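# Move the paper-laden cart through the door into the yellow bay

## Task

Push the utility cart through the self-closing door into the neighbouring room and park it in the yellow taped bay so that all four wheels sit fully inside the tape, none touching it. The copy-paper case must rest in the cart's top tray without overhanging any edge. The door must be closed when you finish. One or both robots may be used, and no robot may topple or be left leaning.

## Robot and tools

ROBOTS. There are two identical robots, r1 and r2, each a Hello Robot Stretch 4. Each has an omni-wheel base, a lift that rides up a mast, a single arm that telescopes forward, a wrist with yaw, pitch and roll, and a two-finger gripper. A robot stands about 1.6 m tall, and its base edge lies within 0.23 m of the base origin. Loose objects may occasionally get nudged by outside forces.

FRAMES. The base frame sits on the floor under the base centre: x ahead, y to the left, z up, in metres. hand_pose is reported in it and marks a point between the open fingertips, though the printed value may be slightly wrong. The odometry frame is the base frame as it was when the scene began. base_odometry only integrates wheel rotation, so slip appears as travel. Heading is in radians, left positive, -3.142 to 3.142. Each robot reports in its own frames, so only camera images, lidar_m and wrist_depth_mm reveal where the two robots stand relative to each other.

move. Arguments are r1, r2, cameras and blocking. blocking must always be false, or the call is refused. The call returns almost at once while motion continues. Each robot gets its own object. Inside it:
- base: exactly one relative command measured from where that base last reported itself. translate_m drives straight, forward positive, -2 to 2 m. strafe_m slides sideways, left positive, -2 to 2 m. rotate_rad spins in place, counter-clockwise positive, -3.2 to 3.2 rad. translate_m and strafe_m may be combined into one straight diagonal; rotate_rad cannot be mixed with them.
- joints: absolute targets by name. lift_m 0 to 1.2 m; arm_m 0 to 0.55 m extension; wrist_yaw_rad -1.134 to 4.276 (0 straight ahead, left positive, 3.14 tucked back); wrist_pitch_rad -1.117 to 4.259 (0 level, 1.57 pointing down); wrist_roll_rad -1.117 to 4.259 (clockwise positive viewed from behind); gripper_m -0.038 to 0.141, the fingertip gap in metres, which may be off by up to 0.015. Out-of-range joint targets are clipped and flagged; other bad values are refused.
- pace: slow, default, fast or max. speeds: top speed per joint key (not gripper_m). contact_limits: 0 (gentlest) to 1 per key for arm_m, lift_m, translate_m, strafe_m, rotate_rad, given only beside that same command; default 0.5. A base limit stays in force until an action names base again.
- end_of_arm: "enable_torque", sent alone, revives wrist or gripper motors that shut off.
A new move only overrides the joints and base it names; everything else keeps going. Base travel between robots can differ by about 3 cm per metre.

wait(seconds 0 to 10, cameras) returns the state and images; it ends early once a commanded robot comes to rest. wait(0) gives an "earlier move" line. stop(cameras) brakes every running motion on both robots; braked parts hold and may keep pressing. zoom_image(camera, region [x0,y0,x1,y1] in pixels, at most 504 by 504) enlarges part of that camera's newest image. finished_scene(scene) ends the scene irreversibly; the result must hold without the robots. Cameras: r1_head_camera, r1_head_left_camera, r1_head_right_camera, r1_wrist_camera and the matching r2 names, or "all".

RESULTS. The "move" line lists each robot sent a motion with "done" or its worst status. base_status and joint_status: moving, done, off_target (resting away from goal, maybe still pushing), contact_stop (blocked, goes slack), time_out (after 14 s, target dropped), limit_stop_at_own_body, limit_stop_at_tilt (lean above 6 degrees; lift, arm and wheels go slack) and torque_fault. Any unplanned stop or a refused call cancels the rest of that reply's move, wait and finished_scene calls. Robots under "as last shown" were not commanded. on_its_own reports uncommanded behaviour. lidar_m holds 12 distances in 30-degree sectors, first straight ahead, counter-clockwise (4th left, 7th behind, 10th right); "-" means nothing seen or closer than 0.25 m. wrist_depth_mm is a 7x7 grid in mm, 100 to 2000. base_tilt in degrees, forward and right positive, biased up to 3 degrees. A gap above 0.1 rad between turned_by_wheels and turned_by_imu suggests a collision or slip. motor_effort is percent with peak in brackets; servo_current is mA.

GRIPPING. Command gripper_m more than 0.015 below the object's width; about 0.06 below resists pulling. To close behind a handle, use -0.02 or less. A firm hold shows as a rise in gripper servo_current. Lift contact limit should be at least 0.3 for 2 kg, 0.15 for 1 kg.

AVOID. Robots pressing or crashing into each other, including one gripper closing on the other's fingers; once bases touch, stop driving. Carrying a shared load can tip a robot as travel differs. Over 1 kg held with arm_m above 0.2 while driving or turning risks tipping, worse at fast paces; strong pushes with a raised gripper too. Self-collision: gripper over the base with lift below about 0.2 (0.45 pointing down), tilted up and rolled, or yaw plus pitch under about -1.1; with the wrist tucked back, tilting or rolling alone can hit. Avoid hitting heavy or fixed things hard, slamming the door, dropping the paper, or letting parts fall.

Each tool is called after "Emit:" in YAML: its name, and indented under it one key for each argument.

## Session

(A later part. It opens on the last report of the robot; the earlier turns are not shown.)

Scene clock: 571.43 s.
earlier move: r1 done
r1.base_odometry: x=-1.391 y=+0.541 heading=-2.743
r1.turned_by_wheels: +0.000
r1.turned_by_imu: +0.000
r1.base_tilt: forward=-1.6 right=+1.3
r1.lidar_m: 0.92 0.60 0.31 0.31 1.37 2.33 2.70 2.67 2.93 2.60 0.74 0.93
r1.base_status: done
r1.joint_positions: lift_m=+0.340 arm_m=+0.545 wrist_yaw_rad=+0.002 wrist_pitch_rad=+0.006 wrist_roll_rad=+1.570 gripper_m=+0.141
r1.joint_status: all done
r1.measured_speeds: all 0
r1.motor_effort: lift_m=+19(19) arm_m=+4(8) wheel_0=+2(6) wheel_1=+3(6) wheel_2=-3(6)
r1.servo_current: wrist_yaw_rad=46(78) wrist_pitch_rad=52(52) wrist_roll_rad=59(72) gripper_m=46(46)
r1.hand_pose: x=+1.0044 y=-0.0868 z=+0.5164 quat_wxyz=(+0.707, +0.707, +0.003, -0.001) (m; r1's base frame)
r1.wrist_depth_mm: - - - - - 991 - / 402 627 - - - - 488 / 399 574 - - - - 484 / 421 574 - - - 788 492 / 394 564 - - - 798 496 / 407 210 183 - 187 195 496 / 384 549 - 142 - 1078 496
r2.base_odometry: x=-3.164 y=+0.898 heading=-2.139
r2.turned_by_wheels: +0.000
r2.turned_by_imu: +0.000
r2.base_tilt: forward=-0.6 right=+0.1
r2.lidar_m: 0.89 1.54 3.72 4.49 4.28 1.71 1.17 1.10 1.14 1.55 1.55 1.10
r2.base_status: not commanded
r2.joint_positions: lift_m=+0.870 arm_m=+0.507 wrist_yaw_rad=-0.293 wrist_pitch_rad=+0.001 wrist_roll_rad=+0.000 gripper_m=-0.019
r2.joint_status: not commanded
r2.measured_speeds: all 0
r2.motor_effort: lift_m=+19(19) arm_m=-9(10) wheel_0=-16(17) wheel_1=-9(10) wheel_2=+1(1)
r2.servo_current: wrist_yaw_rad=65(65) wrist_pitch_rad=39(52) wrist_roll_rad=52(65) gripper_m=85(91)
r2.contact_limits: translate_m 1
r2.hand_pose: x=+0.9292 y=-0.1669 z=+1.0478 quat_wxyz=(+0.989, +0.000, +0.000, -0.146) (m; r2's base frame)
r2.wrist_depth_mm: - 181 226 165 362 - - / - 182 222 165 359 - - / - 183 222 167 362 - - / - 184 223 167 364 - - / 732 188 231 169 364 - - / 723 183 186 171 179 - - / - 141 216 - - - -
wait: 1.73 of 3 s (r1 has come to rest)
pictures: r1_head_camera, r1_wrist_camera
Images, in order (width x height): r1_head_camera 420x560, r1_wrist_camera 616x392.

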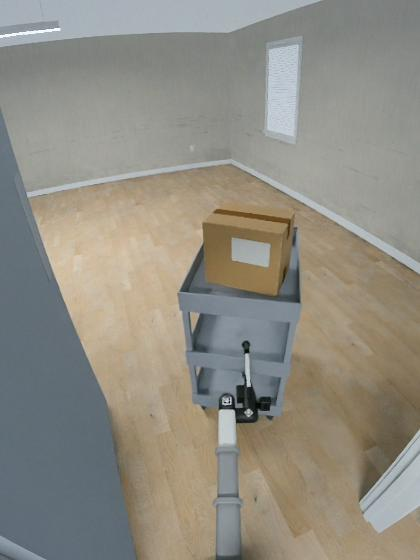

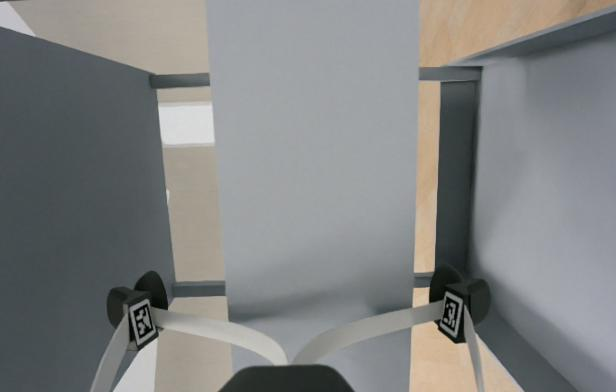

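Emit:
move:
  blocking: false
  cameras: []
  r1: {"joints":{"gripper_m":0.0}}

Emit:
wait:
  seconds: 2.5
  cameras: []

Emit:
move:
  blocking: false
  cameras: []
  r1: {"base":{"translate_m":-0.4},"pace":"slow"}

Emit:
wait:
  seconds: 7
  cameras: ["r1_head_camera","r1_head_right_camera"]

Scene clock: 579.17 s.
move: r1 moving
r1.base_odometry: x=-1.391 y=+0.541 heading=-2.743
r1.turned_by_wheels: +0.000
r1.turned_by_imu: +0.000
r1.base_tilt: forward=-1.6 right=+1.3
r1.lidar_m: 0.94 0.58 0.32 0.27 1.34 2.34 2.69 2.68 2.94 2.63 0.73 0.93
r1.base_status: not commanded
r1.joint_positions: lift_m=+0.340 arm_m=+0.545 wrist_yaw_rad=+0.002 wrist_pitch_rad=+0.006 wrist_roll_rad=+1.570 gripper_m=+0.130
r1.joint_status: gripper_m moving
r1.measured_speeds: all 0
r1.motor_effort: lift_m=+19(19) arm_m=+5(5) wheel_0=+2(2) wheel_1=+3(3) wheel_2=-3(3)
r1.servo_current: wrist_yaw_rad=39(72) wrist_pitch_rad=46(52) wrist_roll_rad=26(72) gripper_m=72(104)
r1.hand_pose: x=+1.0044 y=-0.0868 z=+0.5164 quat_wxyz=(+0.707, +0.707, +0.003, -0.001) (m; r1's base frame)
r1.wrist_depth_mm: - - - - - 991 - / 399 634 - - - - 484 / 402 585 - - - - 488 / 415 569 - - - 798 484 / 397 569 - - - 809 500 / 413 210 180 - 186 195 500 / 389 544 - 141 - 1078 500
r2: as last shown
r2.turned_by_imu: +0.001
r2.base_tilt: forward=-0.7 right=+0.1
r2.lidar_m: 0.89 1.49 3.73 4.49 4.26 1.64 1.16 1.11 1.14 1.54 1.54 1.10
r2.motor_effort: lift_m=+19(19) arm_m=-9(9) wheel_0=-17(17) wheel_1=-9(9) wheel_2=+1(1)
r2.servo_current: wrist_yaw_rad=52(65) wrist_pitch_rad=39(46) wrist_roll_rad=52(52) gripper_m=85(85)
r2.contact_limits: translate_m 1
r2.wrist_depth_mm: - 181 227 164 357 - - / - 182 220 166 362 - - / - 183 221 167 362 - - / - 183 223 167 362 - - / 723 189 229 169 366 - - / 732 184 187 170 179 - - / - 141 217 - - - -
pictures: none
No camera images: "cameras" was empty.

Scene clock: 581.00 s.
earlier move: r1 done
r1.base_odometry: x=-1.391 y=+0.541 heading=-2.743
r1.turned_by_wheels: +0.000
r1.turned_by_imu: +0.000
r1.base_tilt: forward=-1.6 right=+1.3
r1.lidar_m: 0.92 0.59 0.31 0.28 1.41 2.34 2.69 2.67 2.95 2.61 0.71 0.96
r1.base_status: not commanded
r1.joint_positions: lift_m=+0.340 arm_m=+0.545 wrist_yaw_rad=+0.002 wrist_pitch_rad=+0.013 wrist_roll_rad=+1.570 gripper_m=+0.001
r1.joint_status: all done
r1.measured_speeds: all 0
r1.motor_effort: lift_m=+19(19) arm_m=-4(5) wheel_0=+1(3) wheel_1=+2(3) wheel_2=-1(3)
r1.servo_current: wrist_yaw_rad=46(72) wrist_pitch_rad=72(85) wrist_roll_rad=33(72) gripper_m=98(273)
r1.hand_pose: x=+1.0045 y=-0.0868 z=+0.5145 quat_wxyz=(+0.707, +0.707, +0.005, -0.004) (m; r1's base frame)
r1.wrist_depth_mm: - - - - - 960 647 / 449 627 - - - - 484 / 449 676 - - - - 484 / 424 621 - - - 788 488 / 442 615 - - - 820 492 / 439 564 181 - 177 166 500 / 413 166 - - 151 525 -
r2.base_odometry: x=-3.164 y=+0.898 heading=-2.139
r2.turned_by_wheels: +0.000
r2.turned_by_imu: +0.000
r2.base_tilt: forward=-0.6 right=+0.0
r2.lidar_m: 0.90 1.52 3.74 4.50 4.28 1.63 1.16 1.11 1.16 1.53 1.53 1.09
r2.base_status: not commanded
r2.joint_positions: lift_m=+0.870 arm_m=+0.507 wrist_yaw_rad=-0.293 wrist_pitch_rad=+0.001 wrist_roll_rad=+0.000 gripper_m=-0.019
r2.joint_status: not commanded
r2.measured_speeds: all 0
r2.motor_effort: lift_m=+19(19) arm_m=-9(10) wheel_0=-17(17) wheel_1=-9(10) wheel_2=+1(1)
r2.servo_current: wrist_yaw_rad=46(72) wrist_pitch_rad=39(46) wrist_roll_rad=46(65) gripper_m=85(85)
r2.contact_limits: translate_m 1
r2.hand_pose: x=+0.9292 y=-0.1669 z=+1.0478 quat_wxyz=(+0.989, +0.000, +0.000, -0.146) (m; r2's base frame)
r2.wrist_depth_mm: - 181 226 165 359 - - / - 182 221 166 364 - - / - 183 222 167 362 - - / - 183 223 167 362 - - / 741 189 230 169 366 - - / 741 183 186 171 179 - - / - 141 216 - - - -
wait: 1.83 of 2.5 s (r1 has come to rest)
pictures: none
No camera images: "cameras" was empty.

Scene clock: 581.50 s.
move: r1 moving
r1.base_odometry: x=-1.379 y=+0.546 heading=-2.743
r1.turned_by_wheels: -0.001
r1.turned_by_imu: -0.001
r1.base_tilt: forward=-1.5 right=+1.3
r1.lidar_m: 0.91 0.58 0.29 0.28 1.44 2.34 2.67 2.64 2.91 2.63 0.74 0.95
r1.base_status: translate_m moving
r1.joint_positions: lift_m=+0.340 arm_m=+0.545 wrist_yaw_rad=+0.002 wrist_pitch_rad=+0.013 wrist_roll_rad=+1.570 gripper_m=+0.001
r1.joint_status: not commanded
r1.measured_speeds: translate_m=-0.049 strafe_m=+0.000 rotate_rad=-0.002 lift_m=+0.000 arm_m=+0.000 wrist_yaw_rad=+0.000 wrist_pitch_rad=+0.000 wrist_roll_rad=+0.000
r1.motor_effort: lift_m=+19(19) arm_m=-4(4) wheel_0=-9(9) wheel_1=-10(10) wheel_2=+7(8)
r1.servo_current: wrist_yaw_rad=52(59) wrist_pitch_rad=72(72) wrist_roll_rad=46(59) gripper_m=91(111)
r1.hand_pose: x=+1.0045 y=-0.0868 z=+0.5144 quat_wxyz=(+0.707, +0.707, +0.005, -0.004) (m; r1's base frame)
r1.wrist_depth_mm: - - - - - 946 647 / 449 634 - - - - 484 / 449 683 - - - - 492 / 427 621 - - - 798 488 / 445 621 - - - 809 492 / 433 559 180 - 178 166 488 / 413 166 - - 151 530 -
r2: as last shown
r2.base_tilt: forward=-0.6 right=+0.1
r2.lidar_m: 0.85 1.54 3.73 4.47 4.26 1.64 1.16 1.10 1.16 1.55 1.53 1.08
r2.motor_effort: lift_m=+19(19) arm_m=-9(10) wheel_0=-17(17) wheel_1=-9(9) wheel_2=+1(1)
r2.servo_current: wrist_yaw_rad=59(65) wrist_pitch_rad=39(46) wrist_roll_rad=59(59) gripper_m=85(85)
r2.contact_limits: translate_m 1
r2.wrist_depth_mm: - 181 227 164 362 - - / - 182 222 166 359 - - / - 183 222 167 362 - - / - 184 224 167 362 - - / 741 189 229 169 366 - - / 741 184 186 170 180 - - / - 141 217 - - - -
pictures: none
No camera images: "cameras" was empty.

Scene clock: 586.30 s.
earlier move: r1 done
r1.base_odometry: x=-1.022 y=+0.696 heading=-2.745
r1.turned_by_wheels: -0.001
r1.turned_by_imu: -0.006
r1.base_tilt: forward=-1.5 right=+1.3
r1.lidar_m: 0.92 0.48 0.54 0.83 1.96 2.17 2.33 2.29 2.52 2.75 1.29 0.90
r1.base_status: done
r1.joint_positions: lift_m=+0.340 arm_m=+0.545 wrist_yaw_rad=-0.004 wrist_pitch_rad=+0.013 wrist_roll_rad=+1.570 gripper_m=+0.001
r1.joint_status: not commanded
r1.measured_speeds: all 0
r1.motor_effort: lift_m=+19(19) arm_m=-4(4) wheel_0=-14(17) wheel_1=-9(11) wheel_2=-4(8)
r1.servo_current: wrist_yaw_rad=59(78) wrist_pitch_rad=78(78) wrist_roll_rad=52(72) gripper_m=104(111)
r1.hand_pose: x=+1.0040 y=-0.0885 z=+0.5144 quat_wxyz=(+0.707, +0.707, +0.003, -0.006) (m; r1's base frame)
r1.wrist_depth_mm: 439 615 - - - - 466 / 439 661 - - - - 488 / 442 615 - - - 741 492 / 442 615 - - - - 492 / 439 609 - - - - 492 / 439 574 182 - 178 166 496 / 413 157 - - 147 991 -
r2.base_odometry: x=-3.164 y=+0.898 heading=-2.139
r2.turned_by_wheels: +0.000
r2.turned_by_imu: +0.001
r2.base_tilt: forward=-0.6 right=+0.1
r2.lidar_m: 0.87 3.63 3.75 4.46 4.26 1.66 1.18 1.10 1.16 1.55 1.53 1.07
r2.base_status: not commanded
r2.joint_positions: lift_m=+0.870 arm_m=+0.507 wrist_yaw_rad=-0.293 wrist_pitch_rad=+0.001 wrist_roll_rad=+0.000 gripper_m=-0.019
r2.joint_status: not commanded
r2.measured_speeds: all 0
r2.motor_effort: lift_m=+19(19) arm_m=-9(10) wheel_0=-17(17) wheel_1=-9(10) wheel_2=+1(1)
r2.servo_current: wrist_yaw_rad=46(72) wrist_pitch_rad=46(46) wrist_roll_rad=52(65) gripper_m=85(91)
r2.contact_limits: translate_m 1
r2.hand_pose: x=+0.9292 y=-0.1669 z=+1.0478 quat_wxyz=(+0.989, +0.000, +0.000, -0.146) (m; r2's base frame)
r2.wrist_depth_mm: - 181 227 164 359 - - / - 182 221 166 359 - - / - 183 223 167 362 - - / - 184 223 167 362 - - / - 189 230 169 366 - - / - 184 186 170 179 - - / - 141 216 - - - -
wait: 4.80 of 7 s (r1 has come to rest)
pictures: r1_head_camera, r1_head_right_camera
Images, in order (width x height): r1_head_camera 420x560, r1_head_right_camera 420x672.

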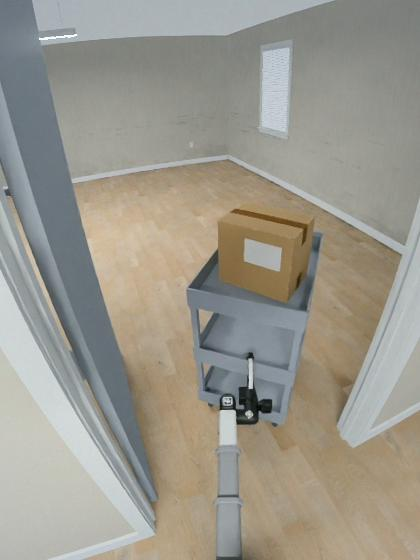

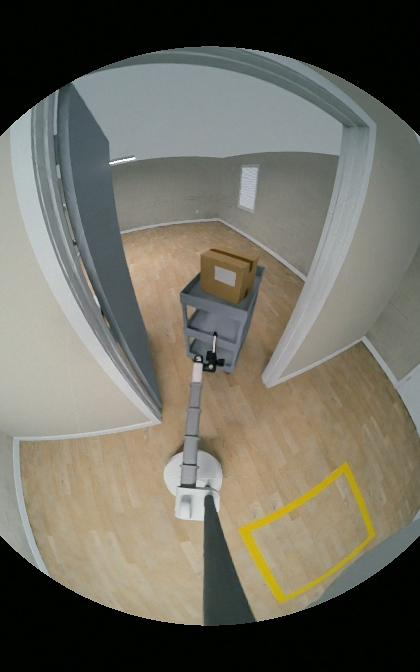

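Emit:
move:
  blocking: false
  cameras: []
  r1: {"base":{"translate_m":-0.4,"strafe_m":0.02},"pace":"slow"}

Emit:
wait:
  seconds: 7
  cameras: ["r1_head_camera","r1_head_right_camera"]

Scene clock: 595.60 s.
move: r1 moving
r1.base_odometry: x=-1.010 y=+0.700 heading=-2.746
r1.turned_by_wheels: -0.002
r1.turned_by_imu: -0.002
r1.base_tilt: forward=-1.5 right=+1.3
r1.lidar_m: 0.90 0.51 0.55 0.86 1.95 2.15 2.34 2.27 2.51 2.75 1.36 0.90
r1.base_status: translate_m moving; strafe_m moving
r1.joint_positions: lift_m=+0.340 arm_m=+0.545 wrist_yaw_rad=-0.004 wrist_pitch_rad=+0.013 wrist_roll_rad=+1.570 gripper_m=+0.001
r1.joint_status: not commanded
r1.measured_speeds: translate_m=-0.048 strafe_m=+0.002 rotate_rad=+0.000 lift_m=+0.000 arm_m=+0.000 wrist_yaw_rad=+0.000 wrist_pitch_rad=+0.000 wrist_roll_rad=+0.000
r1.motor_effort: lift_m=+19(19) arm_m=-4(4) wheel_0=-15(18) wheel_1=-10(11) wheel_2=+4(4)
r1.servo_current: wrist_yaw_rad=59(59) wrist_pitch_rad=65(78) wrist_roll_rad=46(65) gripper_m=98(104)
r1.hand_pose: x=+1.0040 y=-0.0885 z=+0.5144 quat_wxyz=(+0.707, +0.707, +0.003, -0.006) (m; r1's base frame)
r1.wrist_depth_mm: 439 615 - - - - 462 / 442 661 - - - - 488 / 442 615 - - - 741 488 / 442 615 - - - - 496 / 436 609 - - - - 496 / 439 569 182 - 177 167 496 / 413 157 - - 147 991 -
r2: as last shown
r2.lidar_m: 0.87 3.63 3.77 4.46 4.27 1.64 1.18 1.11 1.15 1.53 1.51 1.07
r2.motor_effort: lift_m=+19(19) arm_m=-9(9) wheel_0=-16(17) wheel_1=-9(9) wheel_2=+1(1)
r2.servo_current: wrist_yaw_rad=59(65) wrist_pitch_rad=46(46) wrist_roll_rad=39(52) gripper_m=78(91)
r2.contact_limits: translate_m 1
r2.wrist_depth_mm: - 181 227 164 359 - - / - 182 222 166 359 - - / - 183 223 167 364 - - / - 183 223 167 364 - - / - 189 229 169 364 - - / - 184 186 170 180 - - / - 141 217 - - - -
pictures: none
No camera images: "cameras" was empty.

Scene clock: 600.40 s.
earlier move: r1 done
r1.base_odometry: x=-0.645 y=+0.832 heading=-2.747
r1.turned_by_wheels: +0.000
r1.turned_by_imu: -0.007
r1.base_tilt: forward=-1.6 right=+1.3
r1.lidar_m: 0.89 0.82 0.93 1.45 1.80 1.96 1.95 1.94 2.10 2.95 2.28 0.86
r1.base_status: done
r1.joint_positions: lift_m=+0.340 arm_m=+0.545 wrist_yaw_rad=-0.005 wrist_pitch_rad=+0.013 wrist_roll_rad=+1.570 gripper_m=+0.001
r1.joint_status: not commanded
r1.measured_speeds: all 0
r1.motor_effort: lift_m=+19(19) arm_m=-4(4) wheel_0=-13(19) wheel_1=-9(13) wheel_2=-4(5)
r1.servo_current: wrist_yaw_rad=65(72) wrist_pitch_rad=78(78) wrist_roll_rad=52(65) gripper_m=98(111)
r1.hand_pose: x=+1.0039 y=-0.0889 z=+0.5144 quat_wxyz=(+0.707, +0.707, +0.003, -0.006) (m; r1's base frame)
r1.wrist_depth_mm: 415 564 111 113 112 - 488 / 442 609 117 - - - 496 / 436 615 - - - - 473 / 442 615 - - - - 496 / 439 - - - - 627 492 / 436 - 182 - 175 170 496 / 410 163 - - - 976 -
r2.base_odometry: x=-3.164 y=+0.898 heading=-2.139
r2.turned_by_wheels: +0.000
r2.turned_by_imu: +0.001
r2.base_tilt: forward=-0.6 right=+0.0
r2.lidar_m: 0.87 3.61 3.75 4.49 4.27 1.66 1.16 1.11 1.15 1.57 1.52 1.09
r2.base_status: not commanded
r2.joint_positions: lift_m=+0.870 arm_m=+0.507 wrist_yaw_rad=-0.293 wrist_pitch_rad=+0.001 wrist_roll_rad=+0.000 gripper_m=-0.019
r2.joint_status: not commanded
r2.measured_speeds: all 0
r2.motor_effort: lift_m=+19(19) arm_m=-9(10) wheel_0=-17(17) wheel_1=-9(10) wheel_2=+1(1)
r2.servo_current: wrist_yaw_rad=52(72) wrist_pitch_rad=39(52) wrist_roll_rad=59(65) gripper_m=85(91)
r2.contact_limits: translate_m 1
r2.hand_pose: x=+0.9292 y=-0.1669 z=+1.0478 quat_wxyz=(+0.989, +0.000, +0.000, -0.146) (m; r2's base frame)
r2.wrist_depth_mm: - 181 226 164 362 - - / - 182 221 166 359 - - / - 182 222 167 362 - - / - 183 223 167 364 - - / - 189 231 169 364 - - / - 183 186 171 179 - - / - 141 217 - - - -
wait: 4.80 of 7 s (r1 has come to rest)
pictures: r1_head_camera, r1_head_right_camera
Images, in order (width x height): r1_head_camera 420x560, r1_head_right_camera 420x672.

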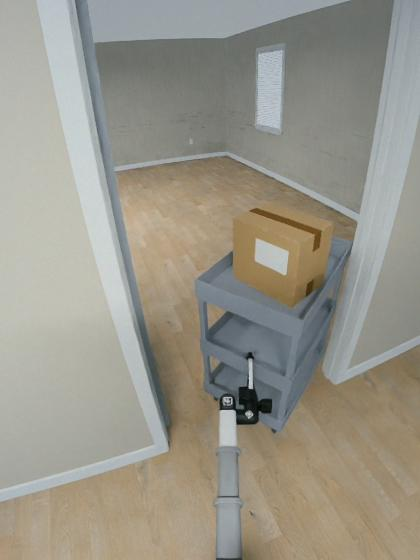

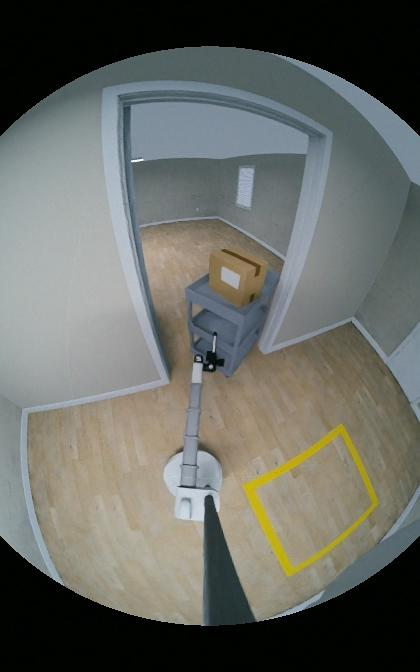

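Emit:
move:
  blocking: false
  cameras: []
  r1: {"base":{"translate_m":-0.05,"strafe_m":-0.13},"pace":"slow","contact_limits":{"strafe_m":0.4,"translate_m":0.4}}

Emit:
wait:
  seconds: 5
  cameras: ["r1_head_camera","r1_head_right_camera"]

r1: "contact_limits": strafe_m and translate_m are given together and make one move, which takes one limit: state it under one of them only
Scene clock: 608.13 s.
r1.base_odometry: x=-0.645 y=+0.832 heading=-2.747
r1.turned_by_wheels: +0.000
r1.turned_by_imu: +0.000
r1.base_tilt: forward=-1.6 right=+1.3
r1.lidar_m: 0.88 0.83 0.91 1.45 1.80 1.97 1.95 1.94 2.12 2.95 2.28 0.88
r1.base_status: done
r1.joint_positions: lift_m=+0.340 arm_m=+0.545 wrist_yaw_rad=-0.005 wrist_pitch_rad=+0.013 wrist_roll_rad=+1.570 gripper_m=+0.001
r1.joint_status: not commanded
r1.measured_speeds: all 0
r1.motor_effort: lift_m=+19(19) arm_m=-4(4) wheel_0=-14(19) wheel_1=-9(13) wheel_2=-4(5)
r1.servo_current: wrist_yaw_rad=46(72) wrist_pitch_rad=72(78) wrist_roll_rad=52(65) gripper_m=104(111)
r1.hand_pose: x=+1.0039 y=-0.0889 z=+0.5144 quat_wxyz=(+0.707, +0.707, +0.003, -0.006) (m; r1's base frame)
r1.wrist_depth_mm: 418 564 111 113 113 - 488 / 439 615 117 - - - 492 / 442 609 - - - - 469 / 439 609 - - - - 500 / 439 - - - - 634 496 / 439 - 181 - 175 170 496 / 407 163 - - - 960 -
r2.base_odometry: x=-3.164 y=+0.898 heading=-2.139
r2.turned_by_wheels: +0.000
r2.turned_by_imu: +0.001
r2.base_tilt: forward=-0.6 right=+0.1
r2.lidar_m: 0.89 3.61 3.74 4.50 4.26 1.66 1.17 1.09 1.15 1.54 1.53 1.09
r2.base_status: not commanded
r2.joint_positions: lift_m=+0.870 arm_m=+0.507 wrist_yaw_rad=-0.293 wrist_pitch_rad=+0.001 wrist_roll_rad=+0.000 gripper_m=-0.019
r2.joint_status: not commanded
r2.measured_speeds: all 0
r2.motor_effort: lift_m=+19(19) arm_m=-9(10) wheel_0=-17(17) wheel_1=-9(10) wheel_2=+1(1)
r2.servo_current: wrist_yaw_rad=59(72) wrist_pitch_rad=39(52) wrist_roll_rad=46(65) gripper_m=78(91)
r2.contact_limits: translate_m 1
r2.hand_pose: x=+0.9292 y=-0.1669 z=+1.0478 quat_wxyz=(+0.989, +0.000, +0.000, -0.146) (m; r2's base frame)
r2.wrist_depth_mm: - 181 227 164 362 - - / - 182 222 166 362 - - / - 183 222 167 359 - - / - 183 222 167 362 - - / - 189 230 169 366 - - / - 184 186 170 179 - - / - 141 217 - - - -
pictures: none

not run: a call was refused earlier in this reply.

Emit:
move:
  blocking: false
  cameras: []
  r1: {"base":{"translate_m":-0.05,"strafe_m":-0.13},"pace":"slow","contact_limits":{"strafe_m":0.4}}

Emit:
wait:
  seconds: 5
  cameras: ["r1_head_camera","r1_head_right_camera"]

Scene clock: 612.37 s.
move: r1 moving
r1.base_odometry: x=-0.646 y=+0.844 heading=-2.746
r1.turned_by_wheels: +0.000
r1.turned_by_imu: +0.000
r1.base_tilt: forward=-1.6 right=+1.2
r1.lidar_m: 0.87 0.84 0.93 1.44 1.80 1.99 1.95 1.90 2.11 2.90 2.28 0.87
r1.base_status: translate_m moving; strafe_m moving
r1.joint_positions: lift_m=+0.340 arm_m=+0.545 wrist_yaw_rad=-0.003 wrist_pitch_rad=+0.013 wrist_roll_rad=+1.570 gripper_m=+0.001
r1.joint_status: not commanded
r1.measured_speeds: translate_m=-0.018 strafe_m=-0.046 rotate_rad=+0.001 lift_m=+0.000 arm_m=+0.000 wrist_yaw_rad=+0.005 wrist_pitch_rad=+0.000 wrist_roll_rad=+0.000
r1.motor_effort: lift_m=+19(19) arm_m=-4(4) wheel_0=+2(13) wheel_1=-9(11) wheel_2=+6(6)
r1.servo_current: wrist_yaw_rad=33(59) wrist_pitch_rad=72(78) wrist_roll_rad=39(52) gripper_m=98(104)
r1.contact_limits: strafe_m 0.4
r1.hand_pose: x=+1.0041 y=-0.0882 z=+0.5144 quat_wxyz=(+0.707, +0.707, +0.004, -0.006) (m; r1's base frame)
r1.wrist_depth_mm: 415 609 109 111 111 - 484 / 439 569 116 117 - - 484 / 442 615 - - - - 469 / 442 609 - - - - 500 / 436 - - - - 634 492 / 415 - 182 - 175 171 492 / 413 163 - - - 917 -
r2.base_odometry: x=-3.164 y=+0.898 heading=-2.139
r2.turned_by_wheels: +0.000
r2.turned_by_imu: +0.001
r2.base_tilt: forward=-0.6 right=+0.1
r2.lidar_m: 0.89 3.63 3.76 4.49 4.29 1.69 1.18 1.10 1.12 1.53 1.54 1.13
r2.base_status: not commanded
r2.joint_positions: lift_m=+0.870 arm_m=+0.507 wrist_yaw_rad=-0.293 wrist_pitch_rad=+0.001 wrist_roll_rad=+0.000 gripper_m=-0.019
r2.joint_status: not commanded
r2.measured_speeds: all 0
r2.motor_effort: lift_m=+19(19) arm_m=-9(9) wheel_0=-17(17) wheel_1=-10(10) wheel_2=+1(1)
r2.servo_current: wrist_yaw_rad=59(59) wrist_pitch_rad=46(46) wrist_roll_rad=39(59) gripper_m=78(85)
r2.contact_limits: translate_m 1
r2.hand_pose: x=+0.9292 y=-0.1669 z=+1.0478 quat_wxyz=(+0.989, +0.000, +0.000, -0.146) (m; r2's base frame)
r2.wrist_depth_mm: - 181 228 165 362 - - / - 182 222 166 359 - - / - 183 223 167 362 - - / - 183 223 167 362 - - / - 188 229 169 364 - - / - 183 186 170 180 - - / - 141 216 - - - -
pictures: none
No camera images: "cameras" was empty.

Scene clock: 614.53 s.
earlier move: r1 done
r1.base_odometry: x=-0.649 y=+0.971 heading=-2.745
r1.turned_by_wheels: +0.002
r1.turned_by_imu: +0.003
r1.base_tilt: forward=-1.6 right=+1.3
r1.lidar_m: 0.91 0.93 1.05 1.59 1.88 2.09 1.83 1.82 2.02 2.83 2.50 0.93
r1.base_status: done
r1.joint_positions: lift_m=+0.340 arm_m=+0.545 wrist_yaw_rad=+0.006 wrist_pitch_rad=+0.013 wrist_roll_rad=+1.570 gripper_m=+0.001
r1.joint_status: not commanded
r1.measured_speeds: all 0
r1.motor_effort: lift_m=+19(19) arm_m=+4(4) wheel_0=+13(20) wheel_1=+3(11) wheel_2=+7(15)
r1.servo_current: wrist_yaw_rad=59(72) wrist_pitch_rad=72(78) wrist_roll_rad=59(59) gripper_m=91(104)
r1.contact_limits: strafe_m 0.4
r1.hand_pose: x=+1.0048 y=-0.0855 z=+0.5144 quat_wxyz=(+0.707, +0.707, +0.007, -0.002) (m; r1's base frame)
r1.wrist_depth_mm: 445 580 117 - - - 480 / 449 621 - - - - 484 / 442 615 - - - - 484 / 442 615 - - - - 496 / 442 615 - - - - 500 / 433 - 182 - 176 559 496 / 407 158 - - 146 891 -
r2.base_odometry: x=-3.164 y=+0.898 heading=-2.139
r2.turned_by_wheels: +0.000
r2.turned_by_imu: +0.000
r2.base_tilt: forward=-0.6 right=+0.1
r2.lidar_m: 0.88 3.61 3.71 4.47 4.27 1.65 1.19 1.10 1.12 1.53 1.52 1.13
r2.base_status: not commanded
r2.joint_positions: lift_m=+0.870 arm_m=+0.507 wrist_yaw_rad=-0.293 wrist_pitch_rad=+0.001 wrist_roll_rad=+0.000 gripper_m=-0.019
r2.joint_status: not commanded
r2.measured_speeds: all 0
r2.motor_effort: lift_m=+19(19) arm_m=-9(10) wheel_0=-17(17) wheel_1=-9(10) wheel_2=+1(1)
r2.servo_current: wrist_yaw_rad=65(72) wrist_pitch_rad=39(46) wrist_roll_rad=39(59) gripper_m=78(91)
r2.contact_limits: translate_m 1
r2.hand_pose: x=+0.9292 y=-0.1669 z=+1.0478 quat_wxyz=(+0.989, +0.000, +0.000, -0.146) (m; r2's base frame)
r2.wrist_depth_mm: - 182 228 165 362 - - / - 182 221 166 362 - - / - 182 222 167 362 - - / - 183 223 167 362 - - / - 189 230 169 364 - - / - 183 186 170 179 - - / - 141 217 - - - -
wait: 2.17 of 5 s (r1 has come to rest)
pictures: r1_head_camera, r1_head_right_camera
Images, in order (width x height): r1_head_camera 420x560, r1_head_right_camera 420x672.

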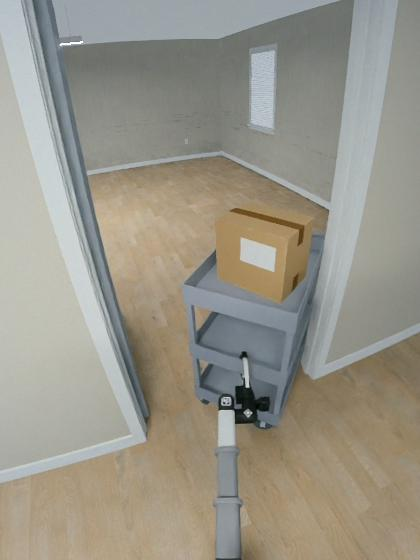

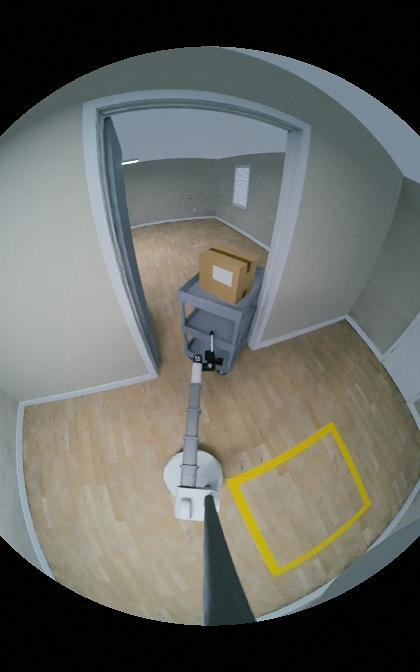

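Emit:
move:
  blocking: false
  cameras: []
  r1: {"base":{"translate_m":-0.03,"strafe_m":-0.08},"pace":"slow","contact_limits":{"strafe_m":0.4}}

Emit:
wait:
  seconds: 5
  cameras: ["r1_head_camera","r1_head_right_camera"]

Scene clock: 622.97 s.
move: r1 moving
r1.base_odometry: x=-0.650 y=+0.983 heading=-2.743
r1.turned_by_wheels: +0.002
r1.turned_by_imu: +0.002
r1.base_tilt: forward=-1.6 right=+1.3
r1.lidar_m: 0.89 0.95 1.06 1.62 1.91 2.11 1.84 1.82 2.02 2.81 2.49 0.91
r1.base_status: translate_m moving; strafe_m moving
r1.joint_positions: lift_m=+0.340 arm_m=+0.545 wrist_yaw_rad=+0.006 wrist_pitch_rad=+0.013 wrist_roll_rad=+1.570 gripper_m=+0.001
r1.joint_status: not commanded
r1.measured_speeds: translate_m=-0.018 strafe_m=-0.047 rotate_rad=+0.003 lift_m=+0.000 arm_m=+0.000 wrist_yaw_rad=+0.000 wrist_pitch_rad=+0.000 wrist_roll_rad=+0.000
r1.motor_effort: lift_m=+19(19) arm_m=+4(4) wheel_0=+17(20) wheel_1=+0(3) wheel_2=+12(12)
r1.servo_current: wrist_yaw_rad=46(72) wrist_pitch_rad=72(78) wrist_roll_rad=46(52) gripper_m=91(98)
r1.contact_limits: strafe_m 0.4
r1.hand_pose: x=+1.0048 y=-0.0856 z=+0.5144 quat_wxyz=(+0.707, +0.707, +0.007, -0.002) (m; r1's base frame)
r1.wrist_depth_mm: 445 574 118 - - - 480 / 445 627 - - - - 480 / 445 621 - - - - 492 / 445 621 - - - - 492 / 439 609 - - - - 496 / 436 - 182 - 176 539 496 / 410 158 - - 146 878 -
r2: as last shown
r2.turned_by_imu: +0.001
r2.lidar_m: 0.87 3.64 3.76 4.48 4.28 1.64 1.18 1.10 1.14 1.55 1.55 1.11
r2.motor_effort: lift_m=+19(19) arm_m=-9(9) wheel_0=-17(17) wheel_1=-9(9) wheel_2=+1(1)
r2.servo_current: wrist_yaw_rad=52(65) wrist_pitch_rad=46(52) wrist_roll_rad=59(59) gripper_m=85(85)
r2.contact_limits: translate_m 1
r2.wrist_depth_mm: - 181 227 164 362 - - / - 182 221 166 359 - - / - 183 221 166 359 - - / - 183 223 167 364 - - / - 189 230 169 366 - - / - 183 186 170 179 - - / - 141 216 - - - -
pictures: none
No camera images: "cameras" was empty.

Scene clock: 624.60 s.
earlier move: r1 done
r1.base_odometry: x=-0.653 y=+1.056 heading=-2.743
r1.turned_by_wheels: -0.001
r1.turned_by_imu: +0.000
r1.base_tilt: forward=-1.6 right=+1.3
r1.lidar_m: 0.89 1.00 1.09 1.72 1.96 2.16 1.79 1.77 1.97 2.77 2.64 0.94
r1.base_status: done
r1.joint_positions: lift_m=+0.340 arm_m=+0.545 wrist_yaw_rad=+0.006 wrist_pitch_rad=+0.013 wrist_roll_rad=+1.570 gripper_m=+0.001
r1.joint_status: not commanded
r1.measured_speeds: all 0
r1.motor_effort: lift_m=+19(19) arm_m=+4(4) wheel_0=+13(20) wheel_1=+3(6) wheel_2=+6(13)
r1.servo_current: wrist_yaw_rad=52(78) wrist_pitch_rad=78(78) wrist_roll_rad=59(72) gripper_m=85(98)
r1.contact_limits: strafe_m 0.4
r1.hand_pose: x=+1.0048 y=-0.0856 z=+0.5144 quat_wxyz=(+0.707, +0.707, +0.007, -0.002) (m; r1's base frame)
r1.wrist_depth_mm: 424 591 - - - - 473 / 449 683 - - - 723 480 / 449 668 - - - - 484 / 445 615 - - - - 496 / 439 609 - - - - 477 / 433 580 182 - 176 168 477 / 407 163 - - 156 878 -
r2.base_odometry: x=-3.164 y=+0.898 heading=-2.139
r2.turned_by_wheels: +0.000
r2.turned_by_imu: +0.000
r2.base_tilt: forward=-0.6 right=+0.1
r2.lidar_m: 0.87 3.62 3.73 4.51 4.25 1.67 1.18 1.10 1.13 1.53 1.54 1.10
r2.base_status: not commanded
r2.joint_positions: lift_m=+0.870 arm_m=+0.507 wrist_yaw_rad=-0.293 wrist_pitch_rad=+0.001 wrist_roll_rad=+0.000 gripper_m=-0.019
r2.joint_status: not commanded
r2.measured_speeds: all 0
r2.motor_effort: lift_m=+19(19) arm_m=-10(10) wheel_0=-16(17) wheel_1=-9(10) wheel_2=+1(1)
r2.servo_current: wrist_yaw_rad=52(65) wrist_pitch_rad=39(52) wrist_roll_rad=46(59) gripper_m=78(85)
r2.contact_limits: translate_m 1
r2.hand_pose: x=+0.9292 y=-0.1669 z=+1.0478 quat_wxyz=(+0.989, +0.000, +0.000, -0.146) (m; r2's base frame)
r2.wrist_depth_mm: - 181 227 165 357 - - / - 182 221 166 359 - - / - 183 223 167 364 - - / - 183 223 167 364 - - / - 188 230 169 366 - - / - 183 186 170 179 - - / - 141 216 - - - -
wait: 1.63 of 5 s (r1 has come to rest)
pictures: r1_head_camera, r1_head_right_camera
Images, in order (width x height): r1_head_camera 420x560, r1_head_right_camera 420x672.

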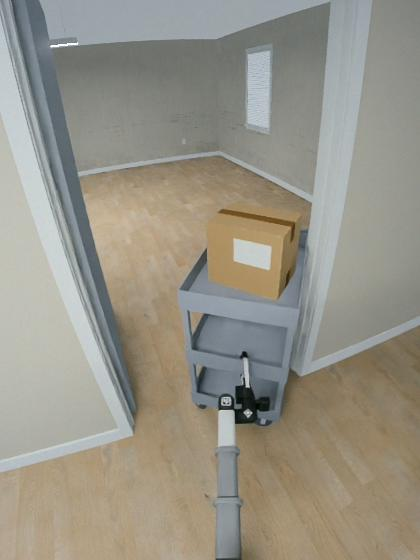

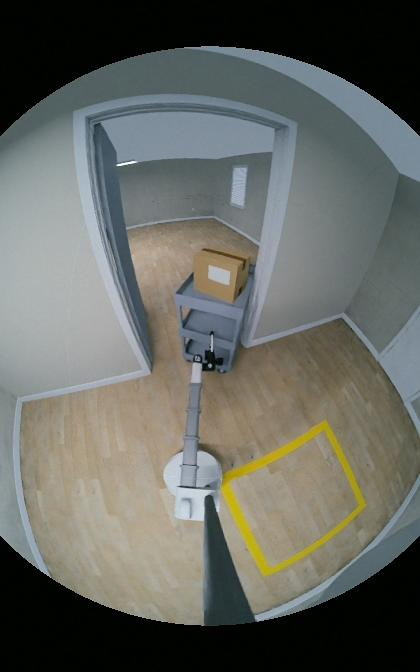

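Emit:
move:
  blocking: false
  cameras: []
  r1: {"base":{"translate_m":-0.25,"strafe_m":0.0},"pace":"slow","contact_limits":{"strafe_m":0.4}}

Emit:
wait:
  seconds: 5
  cameras: ["r1_head_camera","r1_head_right_camera"]

Scene clock: 628.93 s.
move: r1 moving
r1.base_odometry: x=-0.642 y=+1.060 heading=-2.744
r1.turned_by_wheels: -0.001
r1.turned_by_imu: -0.001
r1.base_tilt: forward=-1.5 right=+1.3
r1.lidar_m: 0.90 1.01 1.13 1.73 1.96 2.13 1.79 1.77 1.94 2.77 2.69 0.90
r1.base_status: translate_m moving; strafe_m moving
r1.joint_positions: lift_m=+0.340 arm_m=+0.545 wrist_yaw_rad=+0.006 wrist_pitch_rad=+0.013 wrist_roll_rad=+1.570 gripper_m=+0.001
r1.joint_status: not commanded
r1.measured_speeds: translate_m=-0.047 strafe_m=-0.001 rotate_rad=-0.007 lift_m=+0.000 arm_m=+0.000 wrist_yaw_rad=-0.002 wrist_pitch_rad=+0.000 wrist_roll_rad=+0.000
r1.motor_effort: lift_m=+19(19) arm_m=-1(4) wheel_0=-9(12) wheel_1=-8(8) wheel_2=+10(11)
r1.servo_current: wrist_yaw_rad=46(59) wrist_pitch_rad=72(78) wrist_roll_rad=39(65) gripper_m=98(98)
r1.contact_limits: strafe_m 0.4
r1.hand_pose: x=+1.0048 y=-0.0856 z=+0.5144 quat_wxyz=(+0.707, +0.707, +0.007, -0.002) (m; r1's base frame)
r1.wrist_depth_mm: 452 559 - - - - 455 / 455 634 - - - 732 484 / 452 683 - - - - 484 / 424 621 - - - 788 492 / 442 609 - - - - 496 / 433 559 181 - 178 168 480 / 410 157 - - 149 931 -
r2: as last shown
r2.turned_by_imu: +0.001
r2.lidar_m: 0.87 3.64 3.73 4.50 4.27 1.68 1.17 1.11 1.14 1.56 1.54 1.07
r2.motor_effort: lift_m=+19(19) arm_m=-9(9) wheel_0=-17(17) wheel_1=-9(9) wheel_2=+1(1)
r2.servo_current: wrist_yaw_rad=65(65) wrist_pitch_rad=39(46) wrist_roll_rad=33(52) gripper_m=78(91)
r2.contact_limits: translate_m 1
r2.wrist_depth_mm: - 181 226 164 362 - - / - 182 221 166 362 - - / - 183 222 167 364 - - / - 184 222 167 364 - - / - 189 229 169 364 - - / - 183 186 171 179 - - / - 141 216 - - - -
pictures: none
No camera images: "cameras" was empty.

Scene clock: 632.23 s.
earlier move: r1 done
r1.base_odometry: x=-0.422 y=+1.152 heading=-2.745
r1.turned_by_wheels: -0.001
r1.turned_by_imu: -0.004
r1.base_tilt: forward=-1.6 right=+1.3
r1.lidar_m: 0.92 1.23 1.36 1.90 1.87 1.99 1.55 1.53 1.73 2.60 2.82 0.93
r1.base_status: done
r1.joint_positions: lift_m=+0.340 arm_m=+0.545 wrist_yaw_rad=-0.002 wrist_pitch_rad=+0.013 wrist_roll_rad=+1.570 gripper_m=+0.001
r1.joint_status: not commanded
r1.measured_speeds: all 0
r1.motor_effort: lift_m=+19(19) arm_m=-4(4) wheel_0=-11(16) wheel_1=-7(11) wheel_2=-3(11)
r1.servo_current: wrist_yaw_rad=65(78) wrist_pitch_rad=72(78) wrist_roll_rad=52(72) gripper_m=85(98)
r1.contact_limits: strafe_m 0.4
r1.hand_pose: x=+1.0041 y=-0.0881 z=+0.5144 quat_wxyz=(+0.707, +0.707, +0.004, -0.005) (m; r1's base frame)
r1.wrist_depth_mm: - - - - - 842 707 / 424 627 - - - - 466 / 445 676 - - - - 488 / 445 621 - - - - 492 / 439 603 - - - 798 492 / 436 554 181 - 180 167 473 / 404 156 - - 146 564 -
r2.base_odometry: x=-3.164 y=+0.898 heading=-2.139
r2.turned_by_wheels: +0.000
r2.turned_by_imu: +0.000
r2.base_tilt: forward=-0.6 right=+0.1
r2.lidar_m: 0.87 3.65 3.74 4.48 4.26 1.68 1.19 1.09 1.13 1.54 1.53 1.09
r2.base_status: not commanded
r2.joint_positions: lift_m=+0.870 arm_m=+0.507 wrist_yaw_rad=-0.293 wrist_pitch_rad=+0.001 wrist_roll_rad=+0.000 gripper_m=-0.019
r2.joint_status: not commanded
r2.measured_speeds: all 0
r2.motor_effort: lift_m=+19(19) arm_m=-9(10) wheel_0=-17(17) wheel_1=-9(10) wheel_2=+1(1)
r2.servo_current: wrist_yaw_rad=59(72) wrist_pitch_rad=39(52) wrist_roll_rad=52(65) gripper_m=78(91)
r2.contact_limits: translate_m 1
r2.hand_pose: x=+0.9292 y=-0.1669 z=+1.0478 quat_wxyz=(+0.989, +0.000, +0.000, -0.146) (m; r2's base frame)
r2.wrist_depth_mm: - 181 227 164 359 - - / - 182 221 166 362 - - / - 183 223 167 362 - - / - 183 223 167 362 - - / - 189 230 169 364 - - / - 184 186 171 179 - - / - 141 216 - - - -
wait: 3.30 of 5 s (r1 has come to rest)
pictures: r1_head_camera, r1_head_right_camera
Images, in order (width x height): r1_head_camera 420x560, r1_head_right_camera 420x672.

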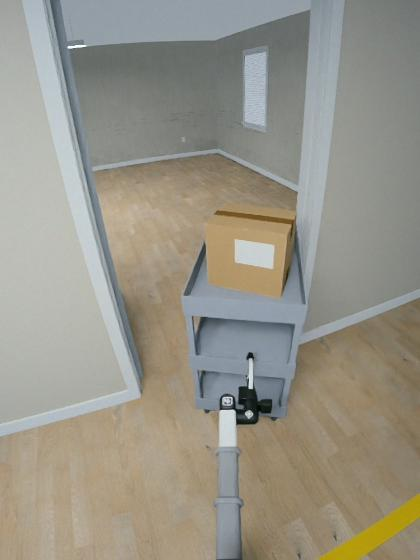

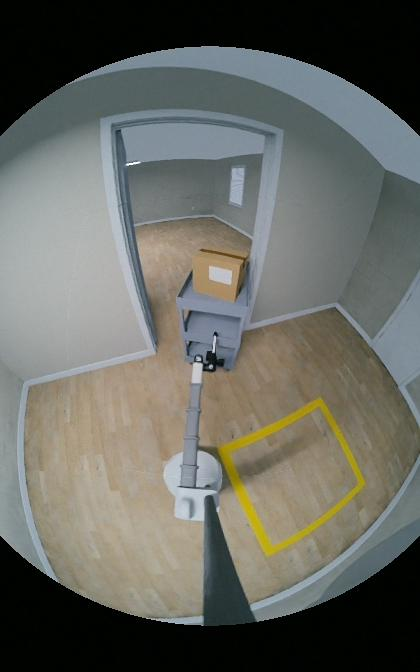

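Emit:
move:
  blocking: false
  cameras: []
  r1: {"base":{"translate_m":-0.4},"pace":"slow","contact_limits":{"translate_m":0.4}}

Emit:
wait:
  seconds: 6
  cameras: ["r1_head_camera","r1_head_right_camera"]

Scene clock: 635.83 s.
move: r1 moving
r1.base_odometry: x=-0.411 y=+1.157 heading=-2.746
r1.turned_by_wheels: -0.002
r1.turned_by_imu: -0.002
r1.base_tilt: forward=-1.5 right=+1.3
r1.lidar_m: 0.92 1.23 1.36 1.88 1.84 1.95 1.55 1.53 1.69 2.59 2.81 0.96
r1.base_status: translate_m moving
r1.joint_positions: lift_m=+0.340 arm_m=+0.545 wrist_yaw_rad=-0.002 wrist_pitch_rad=+0.013 wrist_roll_rad=+1.570 gripper_m=+0.001
r1.joint_status: not commanded
r1.measured_speeds: translate_m=-0.048 strafe_m=+0.000 rotate_rad=+0.000 lift_m=+0.000 arm_m=+0.000 wrist_yaw_rad=+0.000 wrist_pitch_rad=+0.000 wrist_roll_rad=+0.000
r1.motor_effort: lift_m=+19(19) arm_m=-4(4) wheel_0=-13(14) wheel_1=-9(9) wheel_2=+2(4)
r1.servo_current: wrist_yaw_rad=59(65) wrist_pitch_rad=72(78) wrist_roll_rad=46(59) gripper_m=91(98)
r1.contact_limits: translate_m 0.4
r1.hand_pose: x=+1.0041 y=-0.0881 z=+0.5144 quat_wxyz=(+0.707, +0.707, +0.004, -0.005) (m; r1's base frame)
r1.wrist_depth_mm: - - - - - 842 707 / 430 634 - - - - 466 / 449 621 - - - - 488 / 445 621 - - - - 492 / 442 609 - - - - 469 / 430 564 181 - 181 167 480 / 404 156 - - 146 564 -
r2: as last shown
r2.turned_by_imu: +0.001
r2.lidar_m: 0.89 3.63 3.75 4.46 4.25 1.68 1.16 1.09 1.15 1.55 1.54 1.11
r2.motor_effort: lift_m=+19(19) arm_m=-9(10) wheel_0=-17(17) wheel_1=-9(9) wheel_2=+1(1)
r2.servo_current: wrist_yaw_rad=52(78) wrist_pitch_rad=39(46) wrist_roll_rad=46(52) gripper_m=78(85)
r2.contact_limits: translate_m 1
r2.wrist_depth_mm: - 182 227 164 359 - - / - 182 221 166 362 - - / - 183 222 167 359 - - / - 183 224 167 364 - - / - 189 230 169 364 - - / - 184 186 171 180 - - / - 141 217 - - - -
pictures: none
No camera images: "cameras" was empty.

Scene clock: 640.60 s.
earlier move: r1 done
r1.base_odometry: x=-0.053 y=+1.306 heading=-2.746
r1.turned_by_wheels: +0.000
r1.turned_by_imu: -0.005
r1.base_tilt: forward=-1.5 right=+1.3
r1.lidar_m: 0.94 1.59 1.75 1.75 1.71 1.53 1.20 1.17 1.29 1.96 2.97 0.98
r1.base_status: done
r1.joint_positions: lift_m=+0.340 arm_m=+0.545 wrist_yaw_rad=-0.002 wrist_pitch_rad=+0.013 wrist_roll_rad=+1.570 gripper_m=+0.001
r1.joint_status: not commanded
r1.measured_speeds: all 0
r1.motor_effort: lift_m=+19(19) arm_m=-4(4) wheel_0=-12(16) wheel_1=-6(12) wheel_2=-2(4)
r1.servo_current: wrist_yaw_rad=65(72) wrist_pitch_rad=78(85) wrist_roll_rad=33(65) gripper_m=85(98)
r1.contact_limits: translate_m 0.4
r1.hand_pose: x=+1.0041 y=-0.0881 z=+0.5144 quat_wxyz=(+0.707, +0.707, +0.004, -0.005) (m; r1's base frame)
r1.wrist_depth_mm: - - - - - 960 707 / 424 - - - - 1042 462 / 449 634 - - - - 484 / 424 615 - - - - 488 / 439 609 - - - - 500 / 433 559 182 - 180 167 477 / 407 155 - - 147 603 -
r2.base_odometry: x=-3.164 y=+0.898 heading=-2.139
r2.turned_by_wheels: +0.000
r2.turned_by_imu: +0.001
r2.base_tilt: forward=-0.6 right=+0.1
r2.lidar_m: 0.87 3.63 3.71 4.49 4.25 1.67 1.20 1.08 1.15 1.52 1.53 1.11
r2.base_status: not commanded
r2.joint_positions: lift_m=+0.870 arm_m=+0.507 wrist_yaw_rad=-0.293 wrist_pitch_rad=+0.001 wrist_roll_rad=+0.000 gripper_m=-0.019
r2.joint_status: not commanded
r2.measured_speeds: all 0
r2.motor_effort: lift_m=+19(19) arm_m=-9(10) wheel_0=-17(17) wheel_1=-9(10) wheel_2=+1(1)
r2.servo_current: wrist_yaw_rad=46(78) wrist_pitch_rad=39(46) wrist_roll_rad=39(59) gripper_m=85(91)
r2.contact_limits: translate_m 1
r2.hand_pose: x=+0.9292 y=-0.1669 z=+1.0478 quat_wxyz=(+0.989, +0.000, +0.000, -0.146) (m; r2's base frame)
r2.wrist_depth_mm: - 181 228 165 359 - - / - 182 221 166 359 - - / - 183 221 167 359 - - / - 183 222 167 362 - - / - 189 230 169 364 - - / - 184 187 170 179 - - / - 141 216 - - - -
wait: 4.77 of 6 s (r1 has come to rest)
pictures: r1_head_camera, r1_head_right_camera
Images, in order (width x height): r1_head_camera 420x560, r1_head_right_camera 420x672.

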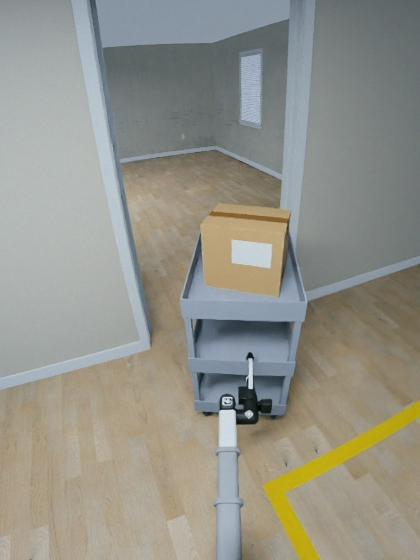

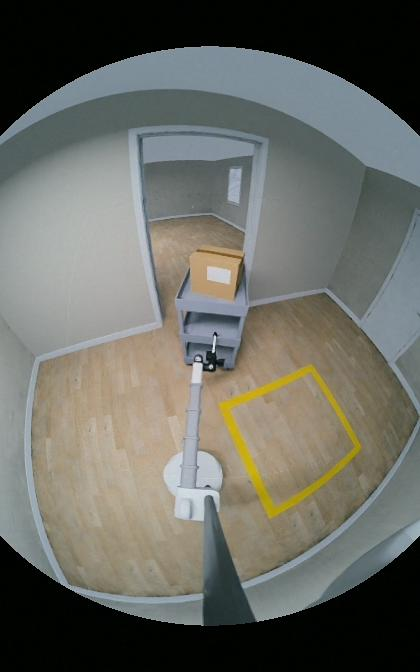

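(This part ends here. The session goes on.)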